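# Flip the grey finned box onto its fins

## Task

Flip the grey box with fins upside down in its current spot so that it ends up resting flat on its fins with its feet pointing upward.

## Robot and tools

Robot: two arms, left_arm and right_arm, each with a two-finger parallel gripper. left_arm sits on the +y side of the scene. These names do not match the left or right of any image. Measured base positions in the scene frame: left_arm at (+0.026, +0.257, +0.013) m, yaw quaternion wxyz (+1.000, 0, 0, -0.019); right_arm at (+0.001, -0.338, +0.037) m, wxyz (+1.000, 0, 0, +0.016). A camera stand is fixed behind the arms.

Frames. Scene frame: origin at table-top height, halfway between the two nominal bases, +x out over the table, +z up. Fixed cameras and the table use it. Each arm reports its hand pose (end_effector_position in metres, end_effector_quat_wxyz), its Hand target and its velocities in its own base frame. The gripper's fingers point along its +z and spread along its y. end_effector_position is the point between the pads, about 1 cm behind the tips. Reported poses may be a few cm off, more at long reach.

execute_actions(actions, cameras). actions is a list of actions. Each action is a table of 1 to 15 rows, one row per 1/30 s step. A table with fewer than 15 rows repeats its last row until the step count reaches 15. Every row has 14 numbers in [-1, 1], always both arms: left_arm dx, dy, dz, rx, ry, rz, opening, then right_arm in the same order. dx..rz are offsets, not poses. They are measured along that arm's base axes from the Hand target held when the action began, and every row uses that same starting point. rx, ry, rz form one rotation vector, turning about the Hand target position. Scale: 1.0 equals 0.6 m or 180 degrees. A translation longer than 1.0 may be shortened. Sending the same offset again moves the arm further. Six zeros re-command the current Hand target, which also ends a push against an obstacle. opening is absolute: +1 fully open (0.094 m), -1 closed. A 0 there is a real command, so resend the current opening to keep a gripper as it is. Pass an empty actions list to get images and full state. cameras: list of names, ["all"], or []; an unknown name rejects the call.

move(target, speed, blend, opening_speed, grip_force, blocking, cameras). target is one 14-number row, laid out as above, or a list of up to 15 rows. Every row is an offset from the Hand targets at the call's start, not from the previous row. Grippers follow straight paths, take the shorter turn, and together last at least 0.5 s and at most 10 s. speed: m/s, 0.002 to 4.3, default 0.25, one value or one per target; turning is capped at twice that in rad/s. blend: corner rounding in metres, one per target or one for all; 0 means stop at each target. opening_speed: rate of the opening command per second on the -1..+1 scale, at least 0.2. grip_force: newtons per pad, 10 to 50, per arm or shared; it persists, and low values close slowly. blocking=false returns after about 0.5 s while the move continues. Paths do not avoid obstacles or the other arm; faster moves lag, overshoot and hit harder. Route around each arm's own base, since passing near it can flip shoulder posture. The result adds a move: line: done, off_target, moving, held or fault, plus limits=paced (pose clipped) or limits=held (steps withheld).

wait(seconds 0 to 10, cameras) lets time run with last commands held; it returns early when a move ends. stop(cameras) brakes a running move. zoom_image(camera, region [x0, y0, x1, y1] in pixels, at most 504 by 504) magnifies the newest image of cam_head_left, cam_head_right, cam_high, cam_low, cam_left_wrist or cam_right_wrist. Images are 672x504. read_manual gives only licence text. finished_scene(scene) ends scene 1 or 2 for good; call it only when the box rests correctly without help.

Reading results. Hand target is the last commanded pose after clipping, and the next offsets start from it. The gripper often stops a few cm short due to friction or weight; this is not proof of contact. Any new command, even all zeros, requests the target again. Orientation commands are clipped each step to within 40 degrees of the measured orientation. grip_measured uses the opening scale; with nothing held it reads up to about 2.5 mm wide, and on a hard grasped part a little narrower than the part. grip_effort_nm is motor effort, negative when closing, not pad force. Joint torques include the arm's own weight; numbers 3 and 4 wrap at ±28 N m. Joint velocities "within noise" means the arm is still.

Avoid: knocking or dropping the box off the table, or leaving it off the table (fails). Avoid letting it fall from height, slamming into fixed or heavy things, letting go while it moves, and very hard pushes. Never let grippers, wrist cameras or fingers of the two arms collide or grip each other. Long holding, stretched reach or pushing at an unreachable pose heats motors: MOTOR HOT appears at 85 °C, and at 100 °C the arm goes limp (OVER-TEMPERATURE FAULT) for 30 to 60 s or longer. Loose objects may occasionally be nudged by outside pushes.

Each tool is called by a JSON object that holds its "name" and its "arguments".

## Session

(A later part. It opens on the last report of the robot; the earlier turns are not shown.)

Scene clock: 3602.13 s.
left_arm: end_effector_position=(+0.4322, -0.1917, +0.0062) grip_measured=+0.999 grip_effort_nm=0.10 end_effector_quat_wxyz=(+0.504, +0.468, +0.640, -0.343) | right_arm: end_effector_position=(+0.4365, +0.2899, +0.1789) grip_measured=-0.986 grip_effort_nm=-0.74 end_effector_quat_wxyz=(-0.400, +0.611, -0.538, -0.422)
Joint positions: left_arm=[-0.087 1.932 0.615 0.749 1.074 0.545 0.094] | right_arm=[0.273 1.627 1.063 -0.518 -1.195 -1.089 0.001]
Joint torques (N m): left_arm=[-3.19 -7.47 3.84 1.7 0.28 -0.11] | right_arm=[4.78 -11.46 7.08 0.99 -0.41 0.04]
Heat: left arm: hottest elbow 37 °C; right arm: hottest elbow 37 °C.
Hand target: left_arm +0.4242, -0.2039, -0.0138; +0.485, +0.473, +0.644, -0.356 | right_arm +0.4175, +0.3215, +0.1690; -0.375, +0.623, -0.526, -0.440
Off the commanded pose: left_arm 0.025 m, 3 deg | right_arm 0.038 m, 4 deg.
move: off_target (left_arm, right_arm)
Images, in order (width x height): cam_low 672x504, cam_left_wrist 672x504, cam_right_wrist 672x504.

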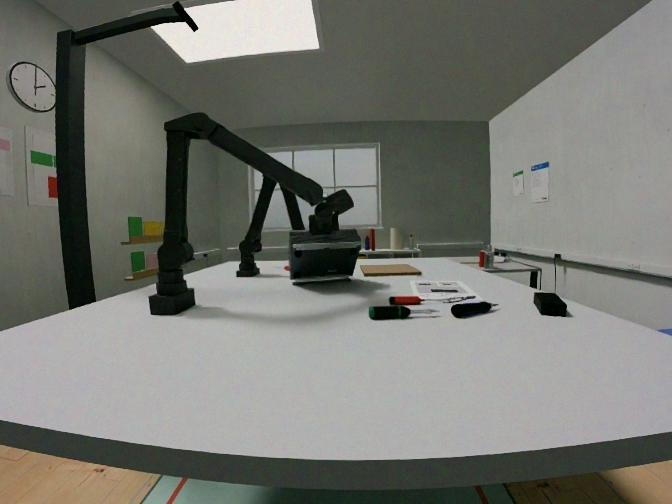

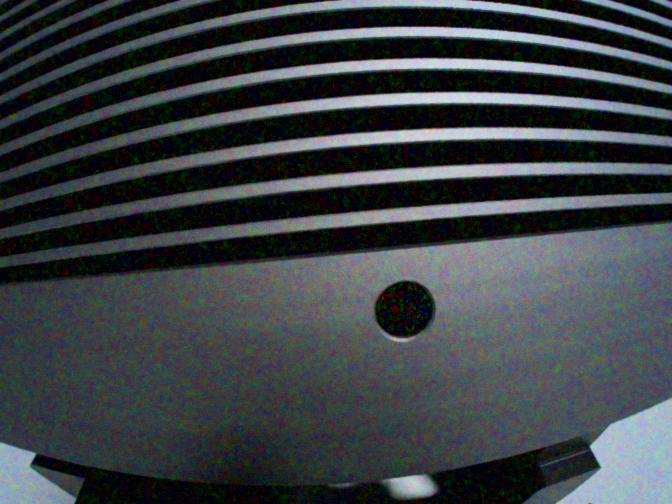

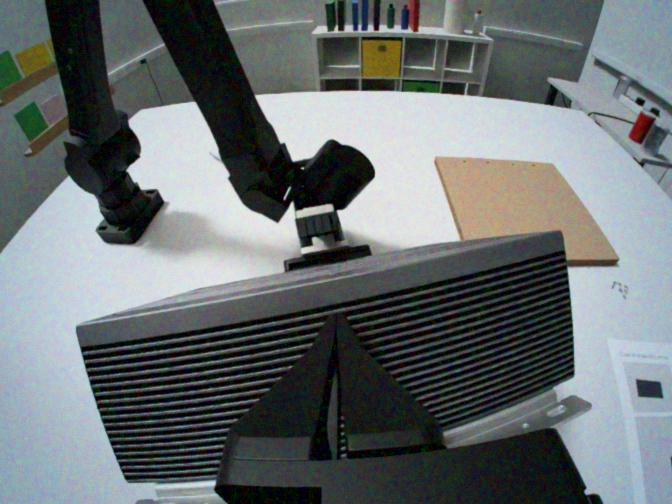

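{"name": "move", "arguments": {"target": [-0.002,0.0064,0.003,0,0,0,1,-0.0042,0.0161,0.0117,0,0,0,-1], "speed": 0.02, "cameras": ["cam_left_wrist","cam_right_wrist","cam_low"]}}

{"name": "zoom_image", "arguments": {"camera": "cam_low", "region": [260, 180, 400, 300]}}

Scene clock: 3621.93 s.
left_arm: end_effector_position=(+0.4317, -0.1901, +0.0061) grip_measured=+0.999 grip_effort_nm=0.09 end_effector_quat_wxyz=(+0.504, +0.468, +0.639, -0.344) | right_arm: end_effector_position=(+0.4306, +0.3039, +0.1846) grip_measured=-0.986 grip_effort_nm=-0.74 end_effector_quat_wxyz=(-0.394, +0.611, -0.537, -0.427)
Joint positions: left_arm=[-0.083 1.932 0.614 0.747 1.079 0.55 0.094] | right_arm=[0.304 1.616 1.063 -0.491 -1.187 -1.035 0.001]
Joint torques (N m): left_arm=[-2.78 -8 3.64 1.22 0.4 -0.04] | right_arm=[4.48 -10.93 7.19 1.61 -0.34 0.05]
Heat: left arm: hottest elbow 36 °C; right arm: hottest elbow 37 °C.
Hand target: left_arm +0.4232, -0.1999, -0.0120; +0.485, +0.472, +0.644, -0.356 | right_arm +0.4150, +0.3310, +0.1760; -0.375, +0.623, -0.527, -0.440
Off the commanded pose: left_arm 0.022 m, 3 deg | right_arm 0.033 m, 3 deg.
move: off_target (left_arm, right_arm)
Images, in order (width x height): cam_low 672x504, cam_left_wrist 672x504, cam_right_wrist 672x504.

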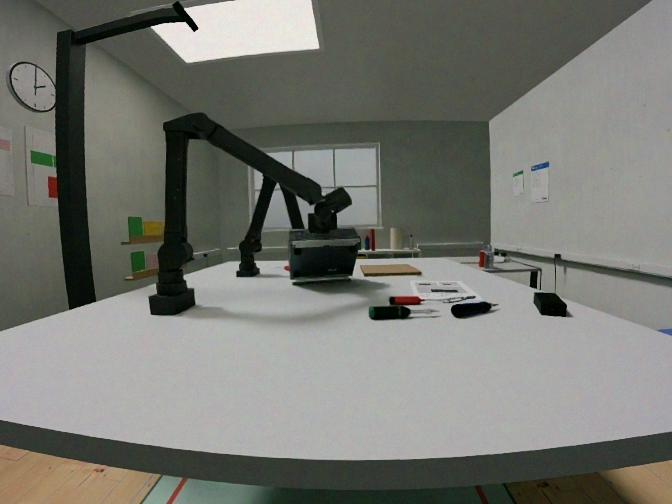

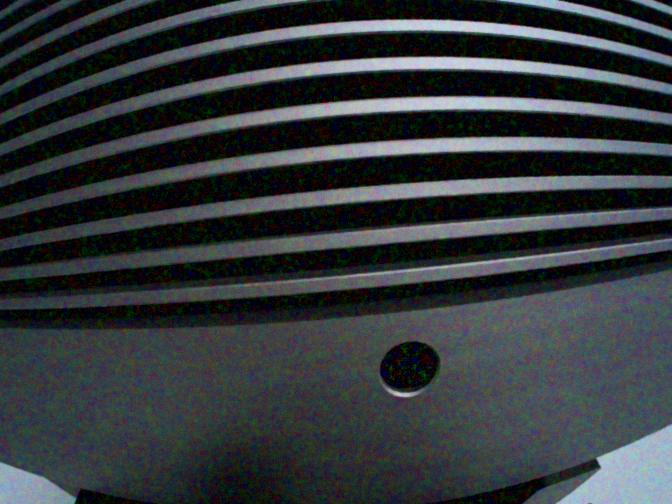

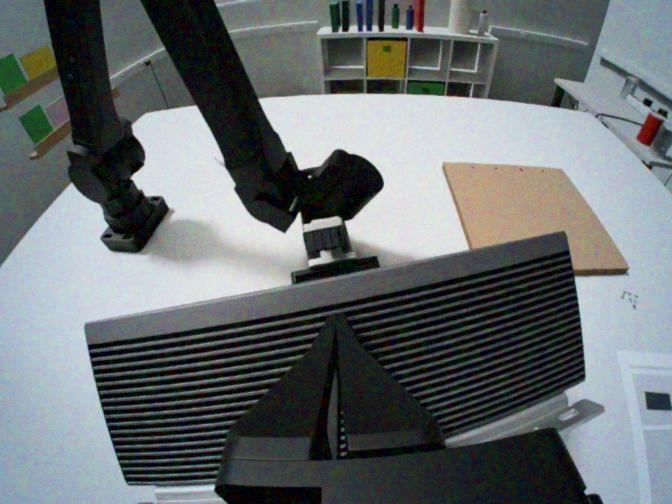

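Scaled by 3.600.

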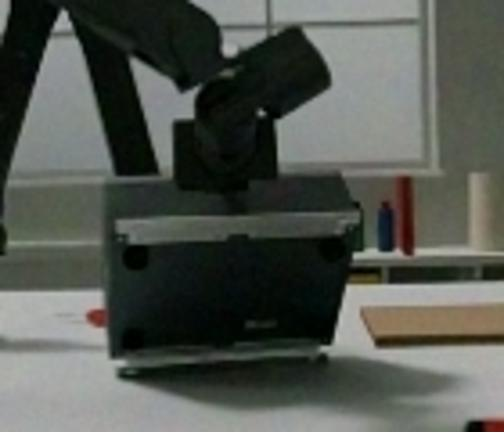

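{"name": "move", "arguments": {"target": [-0.012,0.04,0.01,0,0,0,1,0,0,0,0,0,0,-1], "speed": 0.02, "cameras": ["cam_left_wrist","cam_right_wrist","cam_low"]}}

{"name": "zoom_image", "arguments": {"camera": "cam_low", "region": [260, 180, 400, 300]}}

Scene clock: 3647.20 s.
left_arm: end_effector_position=(+0.4239, -0.1830, +0.0056) grip_measured=+0.999 grip_effort_nm=0.10 end_effector_quat_wxyz=(+0.497, +0.480, +0.630, -0.354) | right_arm: end_effector_position=(+0.4271, +0.3108, +0.1867) grip_measured=-0.986 grip_effort_nm=-0.74 end_effector_quat_wxyz=(-0.396, +0.616, -0.530, -0.428)
Joint positions: left_arm=[-0.058 1.92 0.615 0.661 1.132 0.63 0.094] | right_arm=[0.32 1.613 1.063 -0.479 -1.187 -1.032 0.001]
Joint torques (N m): left_arm=[0.44 -9.99 2.13 0.88 0.26 -0.03] | right_arm=[3.25 -10.87 7.23 1.16 -0.32 0.04]
Heat: left arm: hottest elbow 35 °C; right arm: hottest elbow 37 °C.
Hand target: left_arm +0.4158, -0.1760, -0.0061; +0.485, +0.472, +0.644, -0.356 | right_arm +0.4150, +0.3310, +0.1761; -0.375, +0.623, -0.526, -0.440
Off the commanded pose: left_arm 0.016 m, 2 deg | right_arm 0.026 m, 3 deg.
move: off_target (left_arm, right_arm)
Images, in order (width x height): cam_low 672x504, cam_left_wrist 672x504, cam_right_wrist 672x504.

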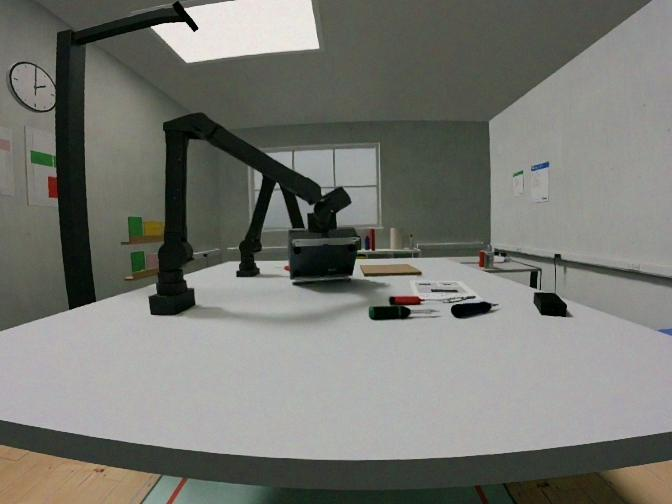

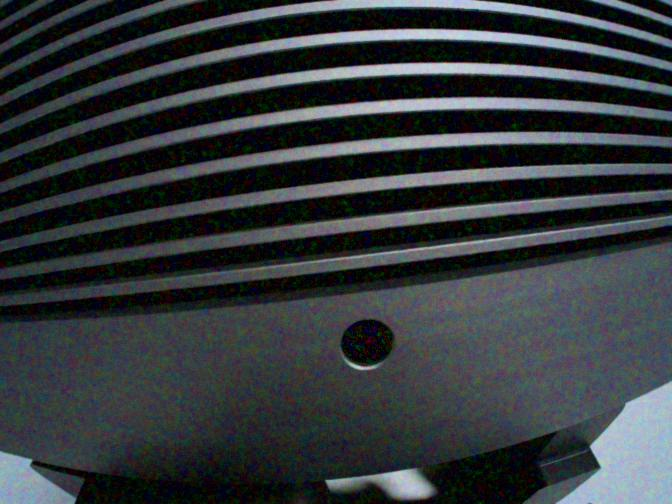

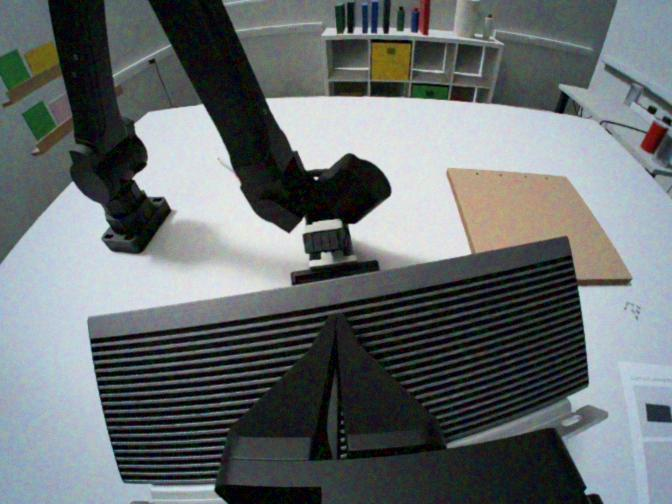

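Scaled by 3.600.

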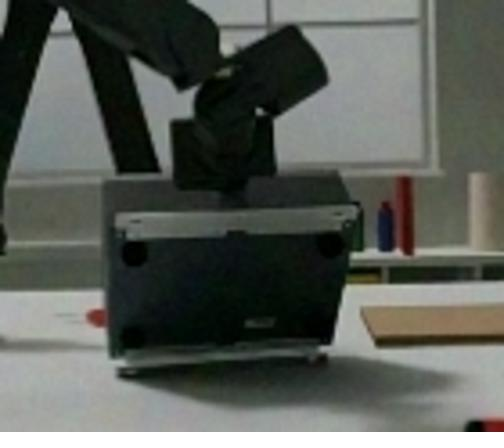

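{"name": "move", "arguments": {"target": [[-0.065,0.2067,0.02,0,0,0,1,0,0,0,0,0,0,-1],[-0.065,0.2067,0.2433,-0.0689,-0.0217,0,1,0,0,0,0,0,0,-1]], "speed": [0.05,0.08], "blend": [0.02,0], "cameras": ["all"]}}

Scene clock: 3683.07 s.
left_arm: end_effector_position=(+0.3665, -0.0594, +0.1408) grip_measured=+0.999 grip_effort_nm=0.10 end_effector_quat_wxyz=(+0.552, +0.429, +0.587, -0.409) | right_arm: end_effector_position=(+0.4260, +0.3121, +0.1870) grip_measured=-0.986 grip_effort_nm=-0.74 end_effector_quat_wxyz=(-0.395, +0.617, -0.529, -0.428)
Joint positions: left_arm=[0.327 1.625 0.775 -1.139 1.509 1.982 0.094] | right_arm=[0.323 1.613 1.063 -0.479 -1.187 -1.032 0.001]
Joint torques (N m): left_arm=[0.09 -7.06 7.56 -0.38 0.74 -0.06] | right_arm=[2.67 -10.81 7.23 0.98 -0.31 0.06]
Heat: left arm: hottest elbow 35 °C; right arm: hottest elbow 38 °C.
Hand target: left_arm +0.3769, -0.0520, +0.1401; +0.555, +0.429, +0.585, -0.407 | right_arm +0.4150, +0.3311, +0.1760; -0.375, +0.623, -0.526, -0.440
Off the commanded pose: left_arm 0.013 m, 0 deg | right_arm 0.024 m, 3 deg.
move: off_target (left_arm, right_arm)

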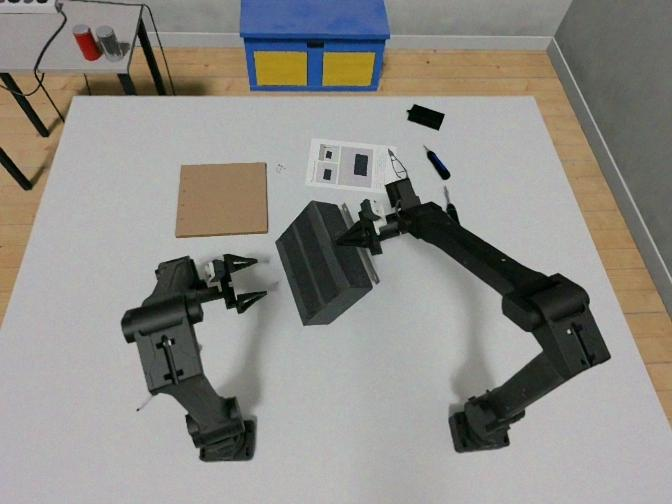

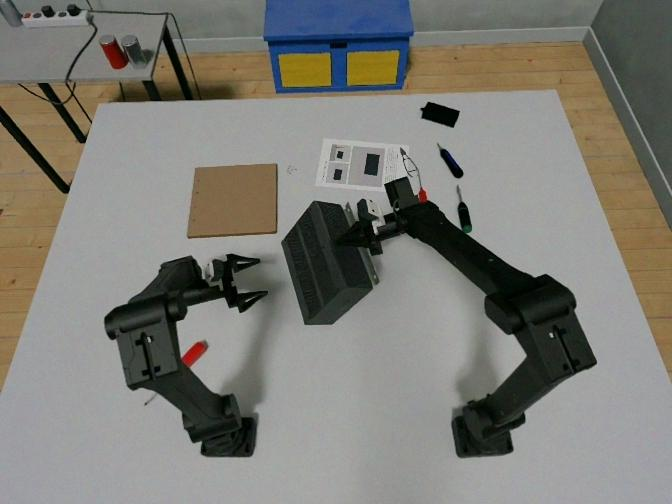

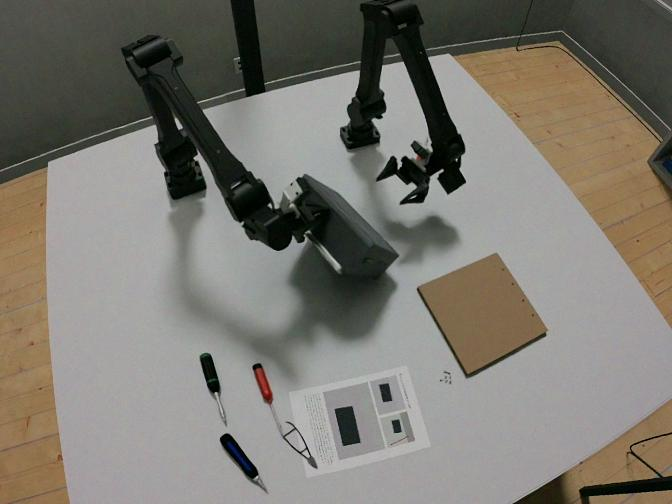

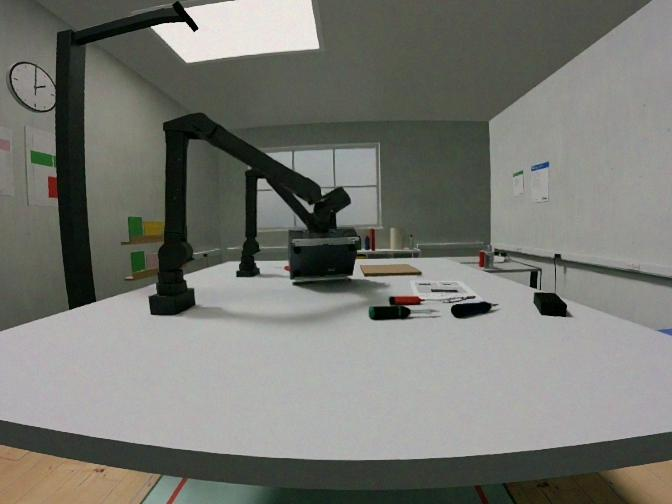

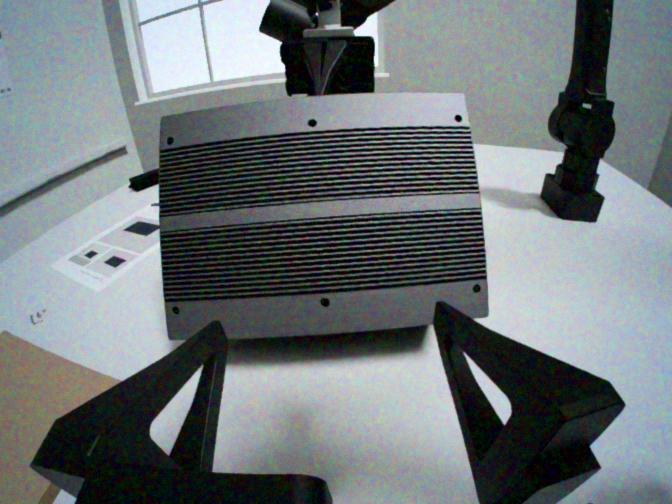

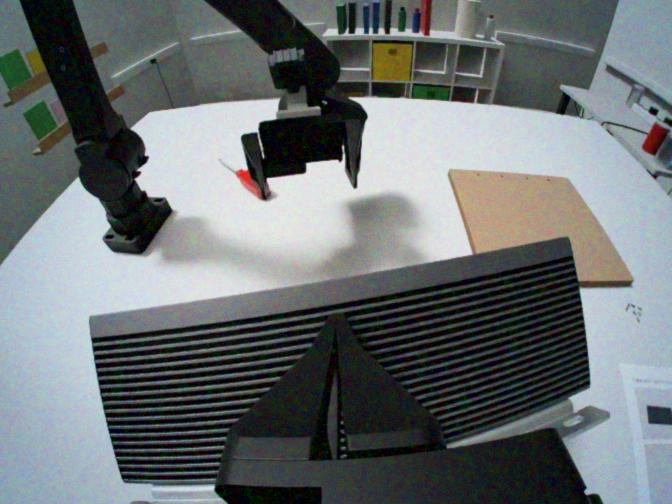

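{"name": "move", "arguments": {"target": [0.0738,-0.1292,-0.006,0,0,0,1,0,0,0,0,0,0,-1], "speed": 0.04, "cameras": ["cam_left_wrist","cam_head_left","cam_high"]}}

Scene clock: 3729.50 s.
left_arm: end_effector_position=(+0.4227, -0.1251, +0.1457) grip_measured=+0.999 grip_effort_nm=0.10 end_effector_quat_wxyz=(+0.562, +0.435, +0.580, -0.397) | right_arm: end_effector_position=(+0.4260, +0.3121, +0.1870) grip_measured=-0.986 grip_effort_nm=-0.74 end_effector_quat_wxyz=(-0.395, +0.617, -0.529, -0.428)
Joint positions: left_arm=[0.11 1.624 0.574 0.795 1.362 0.277 0.094] | right_arm=[0.323 1.613 1.063 -0.479 -1.187 -1.032 0.001]
Joint torques (N m): left_arm=[-1.67 -7.06 4.97 2.41 0.12 -0.32] | right_arm=[2.61 -10.34 7.28 1.05 -0.26 0.05]
Heat: left arm: hottest elbow 37 °C; right arm: hottest elbow 38 °C.
Hand target: left_arm +0.4211, -0.1295, +0.1363; +0.555, +0.429, +0.585, -0.407 | right_arm +0.4150, +0.3311, +0.1760; -0.375, +0.623, -0.526, -0.440
Off the commanded pose: left_arm 0.010 m, 2 deg | right_arm 0.025 m, 3 deg.
move: off_target (right_arm)
Images, in order (width x height): cam_head_left 672x504, cam_high 672x504, cam_left_wrist 672x504.

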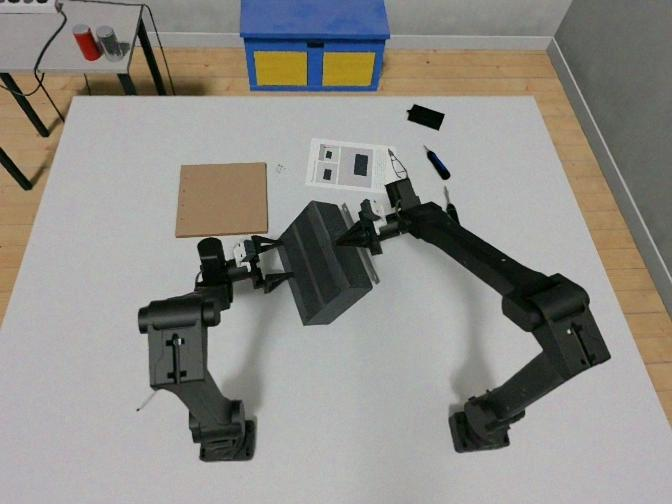

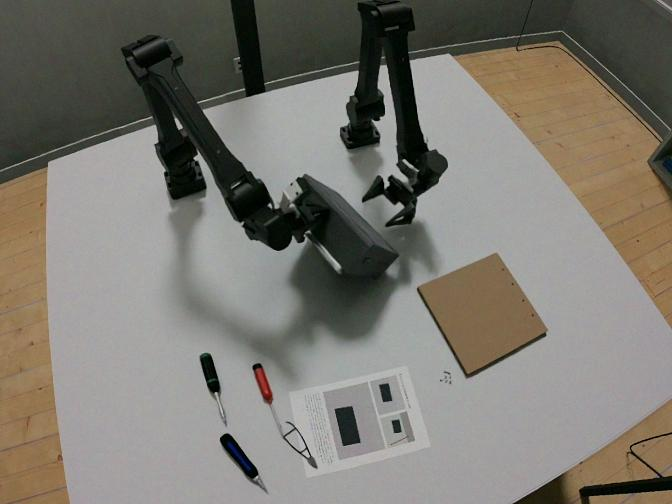

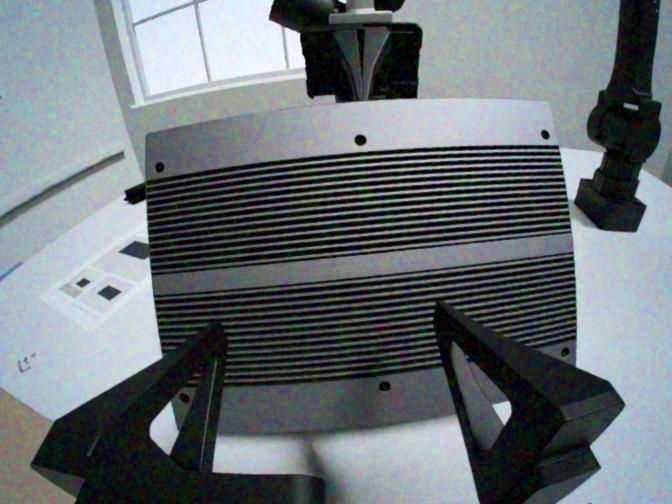

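{"name": "move", "arguments": {"target": [-0.015,-0.0187,0,0,0,0,1,-0.0085,0.0322,0.003,0,0,0,-1], "speed": 0.02, "cameras": ["cam_left_wrist","cam_right_wrist","cam_high"]}}

Scene clock: 3739.93 s.
left_arm: end_effector_position=(+0.4141, -0.1366, +0.1429) grip_measured=+0.999 grip_effort_nm=0.09 end_effector_quat_wxyz=(+0.561, +0.433, +0.582, -0.400) | right_arm: end_effector_position=(+0.4135, +0.3450, +0.1935) grip_measured=-0.986 grip_effort_nm=-0.74 end_effector_quat_wxyz=(-0.391, +0.624, -0.515, -0.438)
Joint positions: left_arm=[0.081 1.624 0.543 0.863 1.334 0.233 0.094] | right_arm=[0.393 1.611 1.063 -0.391 -1.176 -0.939 0.001]
Joint torques (N m): left_arm=[-1.55 -7.53 4.81 2.45 0.1 -0.33] | right_arm=[0.67 -10.75 6.91 1.28 0.21 0.07]
Heat: left arm: hottest elbow 36 °C; right arm: hottest elbow 38 °C.
Hand target: left_arm +0.4121, -0.1407, +0.1363; +0.555, +0.429, +0.585, -0.407 | right_arm +0.4099, +0.3504, +0.1777; -0.375, +0.623, -0.527, -0.440
Off the commanded pose: left_arm 0.008 m, 1 deg | right_arm 0.017 m, 2 deg.
move: off_target (right_arm)
Images, in order (width x height): cam_high 672x504, cam_left_wrist 672x504, cam_right_wrist 672x504.

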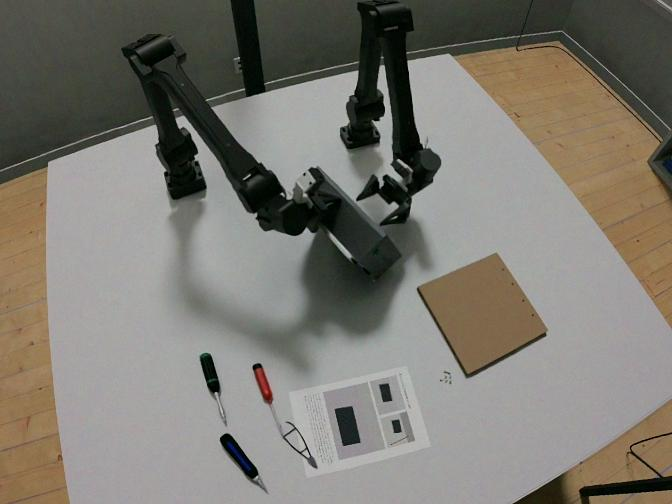

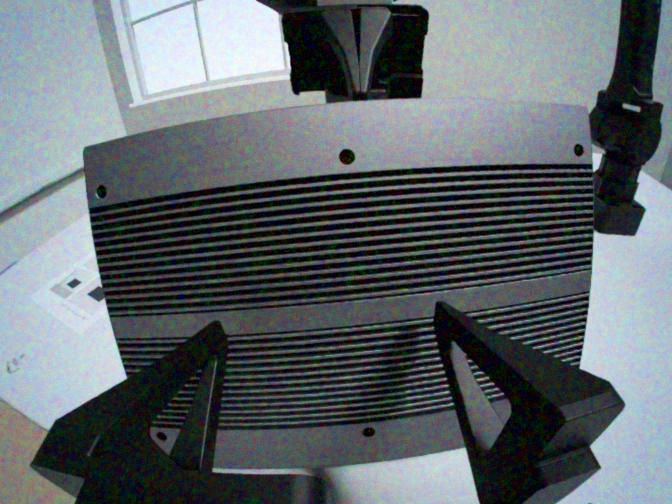

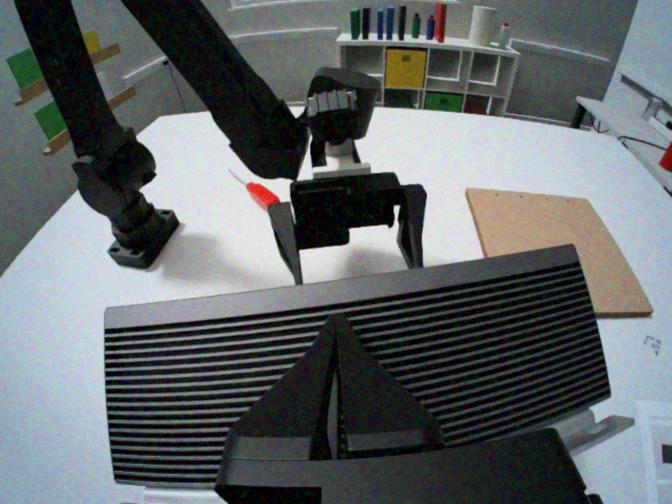

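{"name": "move", "arguments": {"target": [0,0,0,0,0,0,1,-0.0085,0.0322,0.003,0,0,0,-1], "speed": 0.02, "cameras": ["cam_left_wrist","cam_right_wrist","cam_low"]}}

{"name": "zoom_image", "arguments": {"camera": "cam_low", "region": [260, 180, 400, 300]}}

Scene clock: 3748.97 s.
left_arm: end_effector_position=(+0.4143, -0.1352, +0.1427) grip_measured=+0.999 grip_effort_nm=0.10 end_effector_quat_wxyz=(+0.562, +0.431, +0.583, -0.398) | right_arm: end_effector_position=(+0.4123, +0.3601, +0.1940) grip_measured=-0.986 grip_effort_nm=-0.74 end_effector_quat_wxyz=(-0.389, +0.621, -0.523, -0.434)
Joint positions: left_arm=[0.084 1.624 0.541 0.867 1.331 0.232 0.094] | right_arm=[0.426 1.61 1.06 -0.325 -1.141 -0.859 0.001]
Joint torques (N m): left_arm=[-1.96 -7.41 4.93 2.3 0.21 -0.34] | right_arm=[1.44 -10.46 6.75 1.78 -0.13 0.02]
Heat: left arm: hottest elbow 36 °C; right arm: hottest elbow 38 °C.
Hand target: left_arm +0.4121, -0.1407, +0.1363; +0.555, +0.429, +0.585, -0.407 | right_arm +0.4046, +0.3697, +0.1795; -0.375, +0.623, -0.527, -0.440
Off the commanded pose: left_arm 0.009 m, 1 deg | right_arm 0.019 m, 2 deg.
move: off_target (right_arm)
Images, in order (width x height): cam_low 672x504, cam_left_wrist 672x504, cam_right_wrist 672x504.

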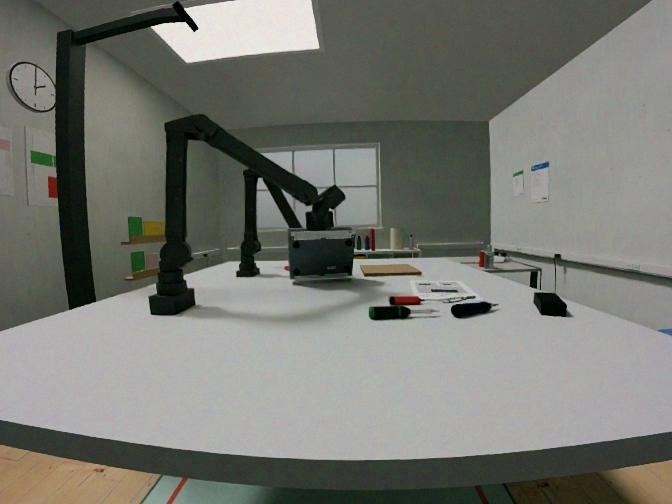

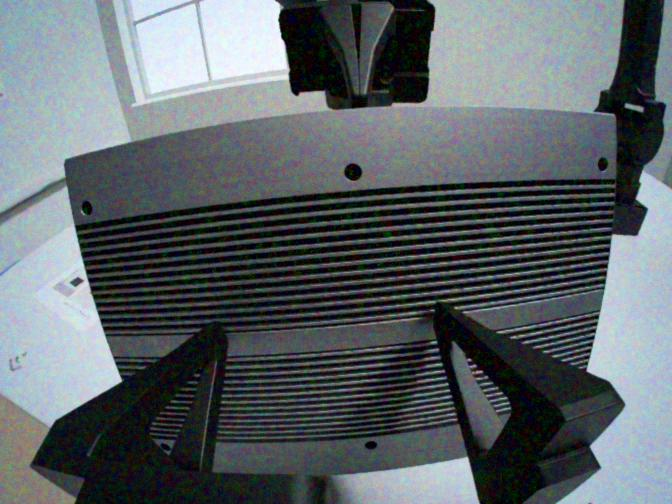

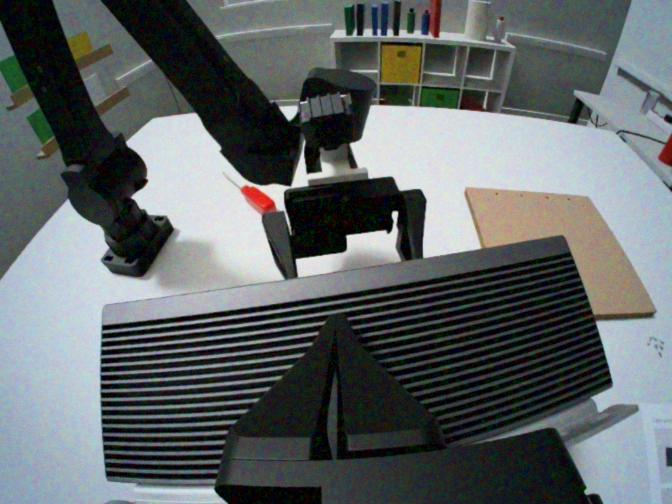

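Scaled by 3.600.

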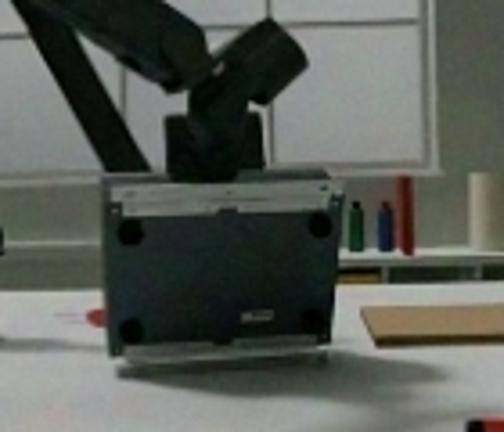

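{"name": "move", "arguments": {"target": [0.011,-0.034,0.085,0,0,0,1,0,0,0,0,0,0,-1], "speed": 0.02, "cameras": ["cam_left_wrist","cam_right_wrist"]}}

Scene clock: 3812.87 s.
left_arm: end_effector_position=(+0.4130, -0.1463, +0.1701) grip_measured=+0.999 grip_effort_nm=0.10 end_effector_quat_wxyz=(+0.553, +0.412, +0.602, -0.403) | right_arm: end_effector_position=(+0.4111, +0.3623, +0.1941) grip_measured=-0.986 grip_effort_nm=-0.74 end_effector_quat_wxyz=(-0.389, +0.622, -0.523, -0.435)
Joint positions: left_arm=[0.05 1.512 0.541 0.752 1.273 0.18 0.094] | right_arm=[0.431 1.61 1.06 -0.322 -1.139 -0.855 0.001]
Joint torques (N m): left_arm=[-3.78 -9.29 8.69 1.51 0.34 -0.31] | right_arm=[1.26 -10.75 6.56 1.69 -0.25 0.02]
Heat: left arm: hottest elbow 35 °C; right arm: hottest elbow 39 °C.
Hand target: left_arm +0.4188, -0.1611, +0.1874; +0.555, +0.429, +0.585, -0.407 | right_arm +0.4046, +0.3698, +0.1796; -0.375, +0.623, -0.526, -0.440
Off the commanded pose: left_arm 0.023 m, 3 deg | right_arm 0.018 m, 2 deg.
move: off_target (left_arm, right_arm)
Images, in order (width x height): cam_left_wrist 672x504, cam_right_wrist 672x504.

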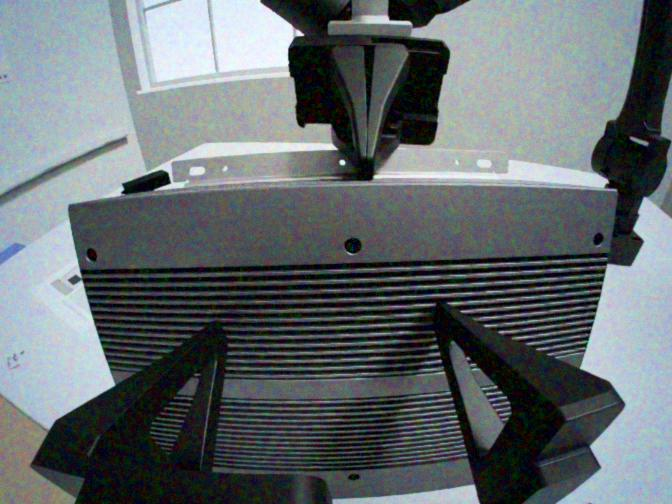

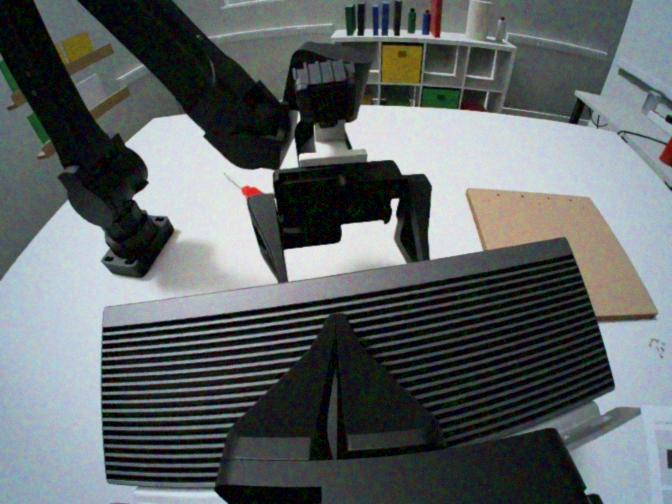

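{"name": "move", "arguments": {"target": [-0.006,0.019,0.04,0,0,0,1,0,0,0,0,0,0,-1], "speed": 0.02, "cameras": ["cam_left_wrist"]}}

Scene clock: 3822.63 s.
left_arm: end_effector_position=(+0.4051, -0.1506, +0.1935) grip_measured=+0.999 grip_effort_nm=0.10 end_effector_quat_wxyz=(+0.541, +0.416, +0.599, -0.419) | right_arm: end_effector_position=(+0.4103, +0.3648, +0.1950) grip_measured=-0.986 grip_effort_nm=-0.74 end_effector_quat_wxyz=(-0.391, +0.625, -0.518, -0.434)
Joint positions: left_arm=[0.044 1.431 0.557 0.635 1.303 0.179 0.094] | right_arm=[0.436 1.61 1.06 -0.312 -1.139 -0.855 0.001]
Joint torques (N m): left_arm=[-0.67 -8.82 9.35 1.47 0.36 -0.06] | right_arm=[0.5 -10.7 6.69 1.43 -0.24 0.05]
Heat: left arm: hottest elbow 36 °C; right arm: hottest elbow 39 °C.
Hand target: left_arm +0.4152, -0.1497, +0.2113; +0.555, +0.429, +0.585, -0.407 | right_arm +0.4046, +0.3698, +0.1795; -0.375, +0.623, -0.526, -0.440
Off the commanded pose: left_arm 0.020 m, 3 deg | right_arm 0.017 m, 2 deg.
move: off_target (left_arm, right_arm)
Images, in order (width x height): cam_left_wrist 672x504.

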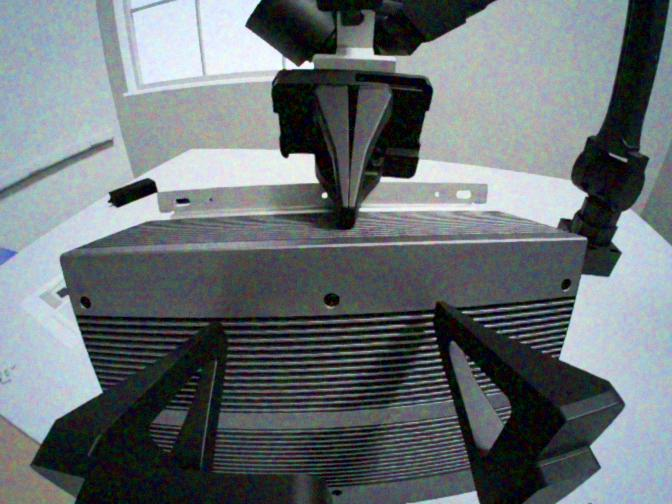

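{"name": "move", "arguments": {"target": [[0,0,0,0,0,0,1,0.0085,-0.0322,0.0333,0,0,0,-1],[0,0,0,0,0,0,1,0.095,-0.235,0.0333,0,0,0,-1],[0,0,0,0,0,0,1,0.095,-0.235,-0.2975,0.0383,0.0064,0,-1]], "speed": [0.05,0.1,0.12], "blend": [0.01,0.03,0], "cameras": ["all"]}}

Scene clock: 3859.40 s.
left_arm: end_effector_position=(+0.4057, -0.1486, +0.1941) grip_measured=+0.999 grip_effort_nm=0.10 end_effector_quat_wxyz=(+0.543, +0.415, +0.599, -0.417) | right_arm: end_effector_position=(+0.4545, +0.2346, +0.0016) grip_measured=-0.986 grip_effort_nm=-0.74 end_effector_quat_wxyz=(-0.397, +0.595, -0.504, -0.484)
Joint positions: left_arm=[0.049 1.429 0.557 0.635 1.303 0.18 0.094] | right_arm=[0.139 2.116 1.182 -0.822 -1.348 -1.744 0.001]
Joint torques (N m): left_arm=[-0.91 -8.82 9.33 1.44 0.37 -0.07] | right_arm=[-1.96 -14.74 4.97 0.68 -0.91 -0.1]
Heat: left arm: hottest elbow 39 °C; right arm: hottest elbow 39 °C.
Hand target: left_arm +0.4151, -0.1497, +0.2114; +0.555, +0.429, +0.585, -0.407 | right_arm +0.4616, +0.2286, +0.0009; -0.407, +0.595, -0.503, -0.477
Off the commanded pose: left_arm 0.020 m, 3 deg | right_arm 0.009 m, 1 deg.
move: off_target (left_arm)

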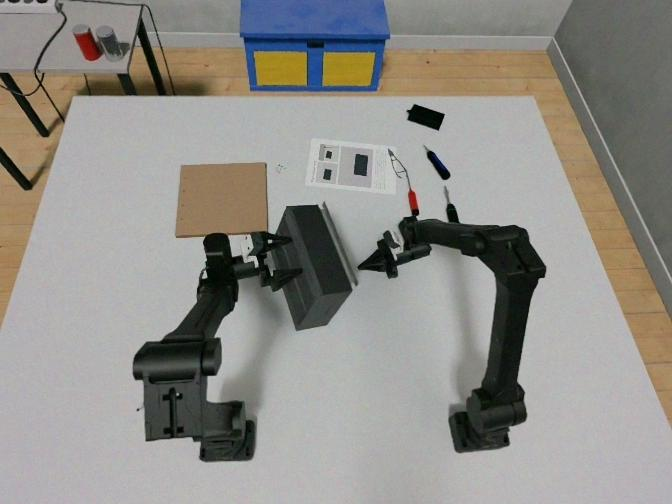

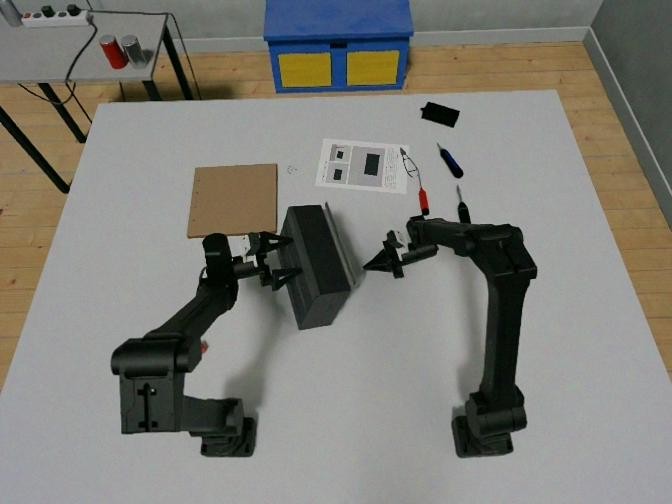

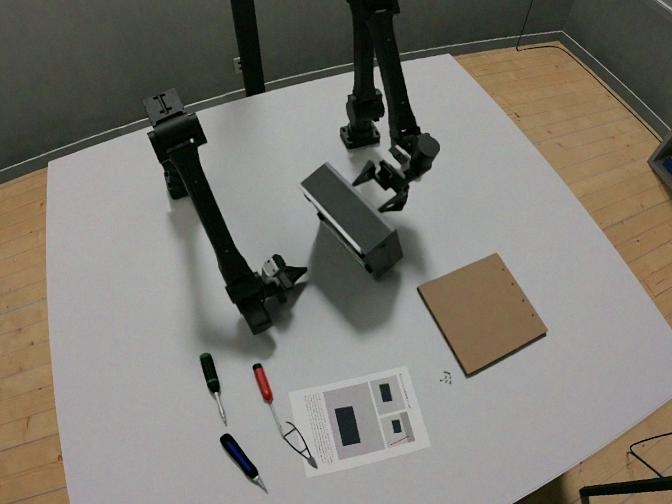

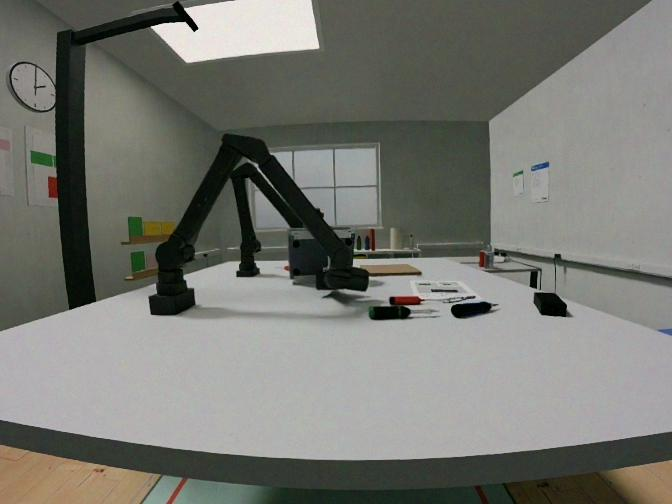

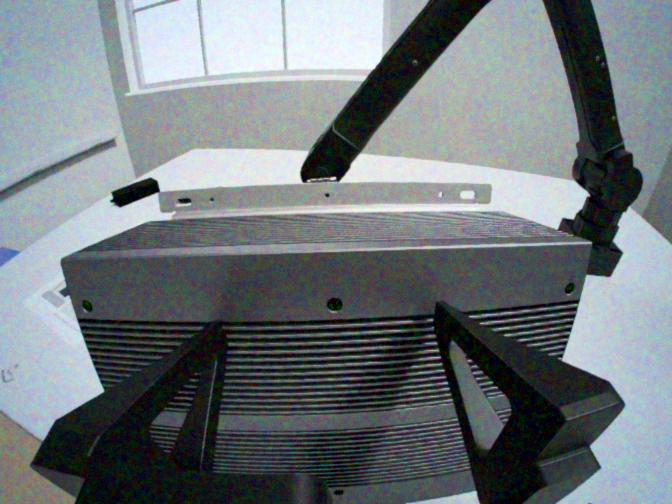

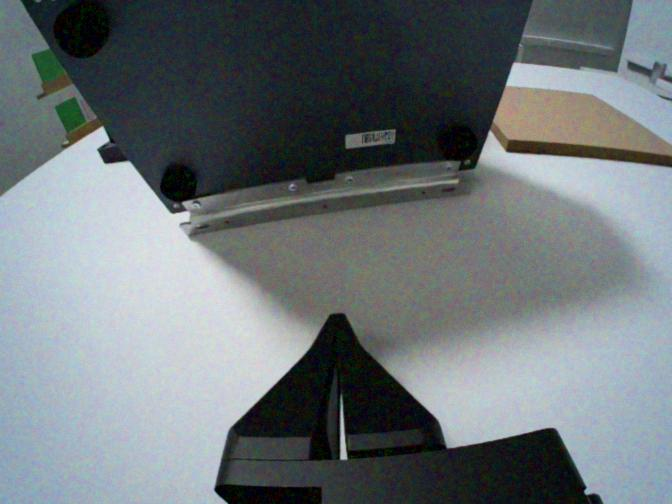

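{"name": "move", "arguments": {"target": [[0,0,0,0,0,0,1,0,0,-0.012,0,0,0.0444,1],[0,0,0,0,0,0,1,-0.0335,0.19,-0.012,0,0,0.0444,1]], "speed": [0.06,0.06], "cameras": ["cam_left_wrist","cam_right_wrist","cam_low"]}}

Scene clock: 3890.30 s.
left_arm: end_effector_position=(+0.4057, -0.1486, +0.1941) grip_measured=+0.999 grip_effort_nm=0.10 end_effector_quat_wxyz=(+0.543, +0.415, +0.599, -0.417) | right_arm: end_effector_position=(+0.4426, +0.3369, -0.0133) grip_measured=+0.998 grip_effort_nm=0.08 end_effector_quat_wxyz=(-0.370, +0.625, -0.465, -0.507)
Joint positions: left_arm=[0.049 1.429 0.557 0.635 1.303 0.18 0.094] | right_arm=[0.341 2.159 1.206 -0.436 -1.353 -1.375 0.094]
Joint torques (N m): left_arm=[-1.03 -8.7 9.36 1.46 0.36 -0.08] | right_arm=[-0.32 -18.67 4.44 1.09 -0.66 0.08]
Heat: left arm: hottest elbow 40 °C; right arm: hottest elbow 37 °C.
Hand target: left_arm +0.4151, -0.1497, +0.2114; +0.555, +0.429, +0.585, -0.407 | right_arm +0.4414, +0.3427, -0.0063; -0.372, +0.629, -0.460, -0.504
Off the commanded pose: left_arm 0.020 m, 3 deg | right_arm 0.009 m, 1 deg.
move: off_target (left_arm)
Images, in order (width x height): cam_low 672x504, cam_left_wrist 672x504, cam_right_wrist 672x504.

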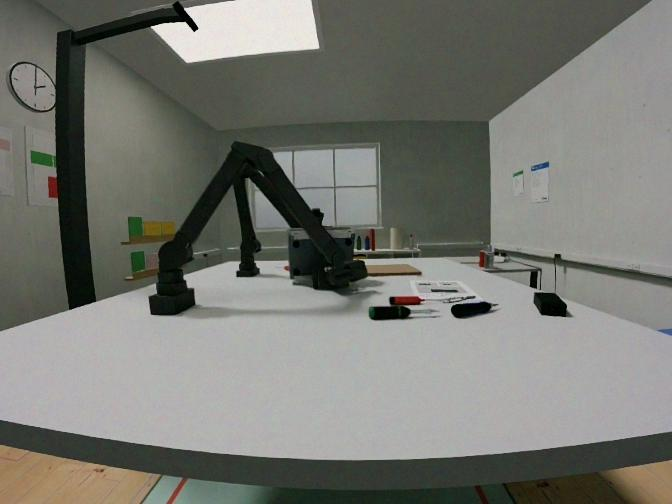

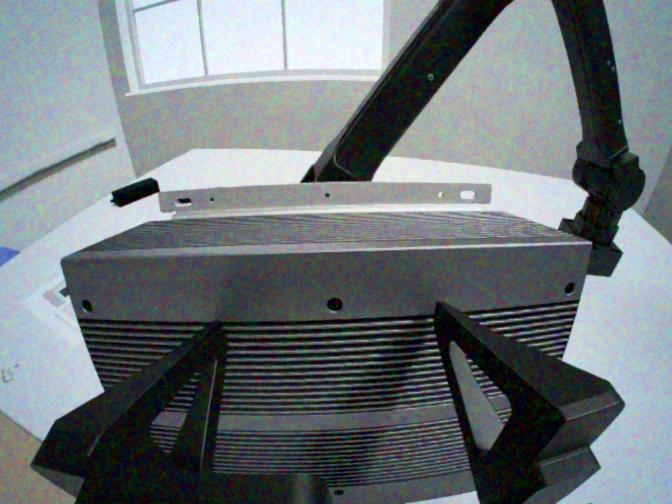

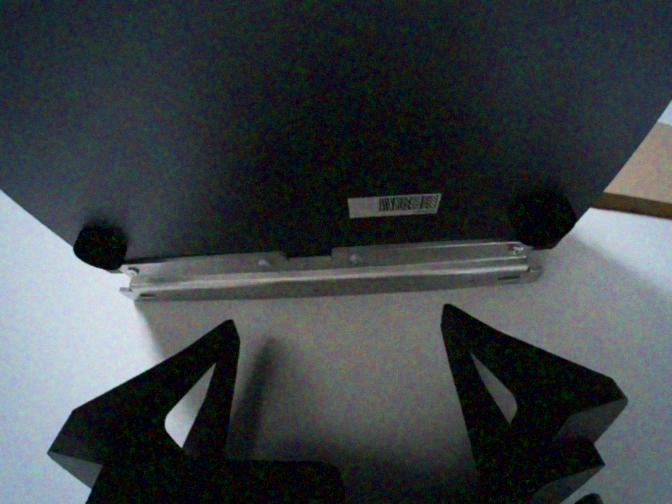

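{"name": "move", "arguments": {"target": [0,0,0,0,0,0,1,-0.0158,0.0474,0.006,0,0,0,1], "speed": 0.03, "cameras": ["cam_left_wrist","cam_right_wrist","cam_low"]}}

Scene clock: 3898.10 s.
left_arm: end_effector_position=(+0.4057, -0.1486, +0.1941) grip_measured=+0.999 grip_effort_nm=0.10 end_effector_quat_wxyz=(+0.543, +0.415, +0.599, -0.417) | right_arm: end_effector_position=(+0.4344, +0.3627, -0.0114) grip_measured=+0.998 grip_effort_nm=0.08 end_effector_quat_wxyz=(-0.368, +0.623, -0.469, -0.507)
Joint positions: left_arm=[0.049 1.429 0.557 0.635 1.303 0.18 0.094] | right_arm=[0.393 2.142 1.155 -0.173 -1.335 -1.133 0.094]
Joint torques (N m): left_arm=[-0.97 -8.76 9.35 1.47 0.36 -0.07] | right_arm=[0.32 -17.55 4.6 1.55 -0.59 0.06]
Heat: left arm: hottest elbow 40 °C; right arm: hottest elbow 37 °C.
Hand target: left_arm +0.4151, -0.1498, +0.2114; +0.555, +0.429, +0.585, -0.407 | right_arm +0.4322, +0.3711, -0.0024; -0.372, +0.629, -0.460, -0.504
Off the commanded pose: left_arm 0.020 m, 3 deg | right_arm 0.012 m, 1 deg.
move: off_target (left_arm, right_arm)
Images, in order (width x height): cam_low 672x504, cam_left_wrist 672x504, cam_right_wrist 672x504.

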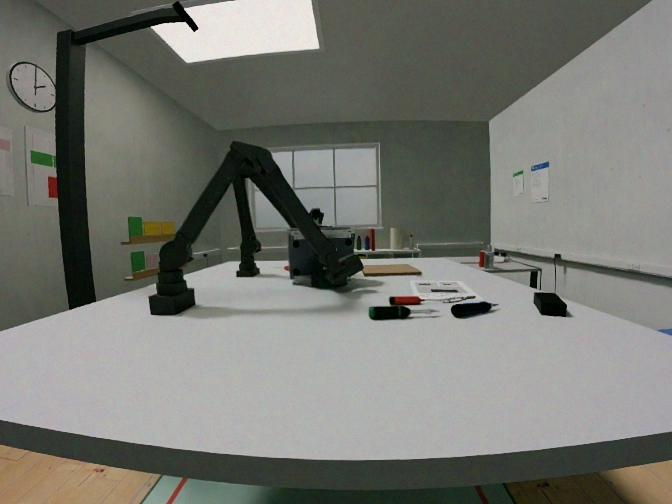

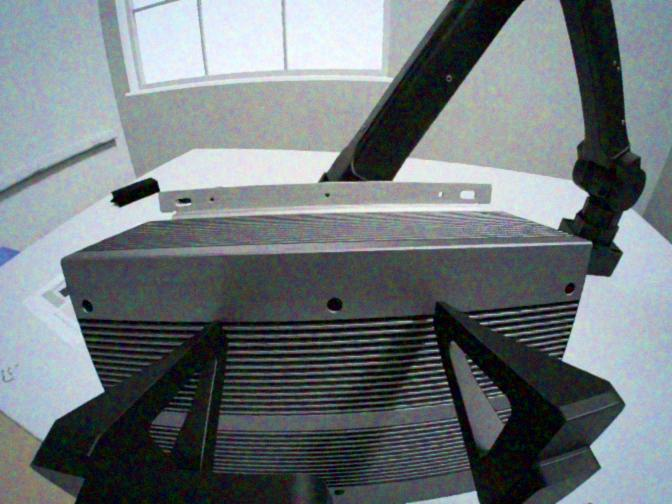

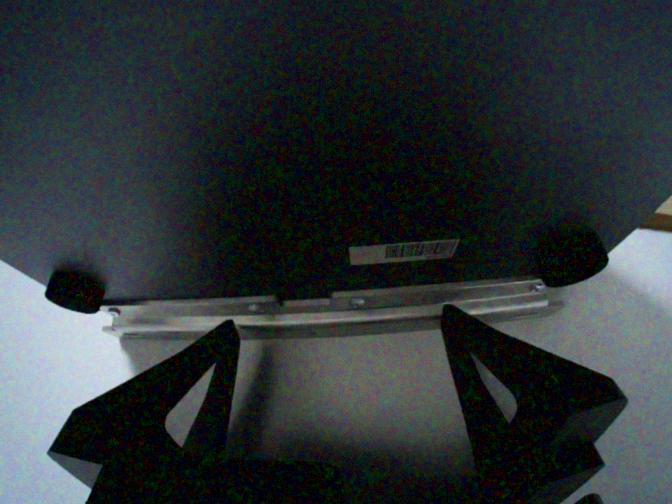

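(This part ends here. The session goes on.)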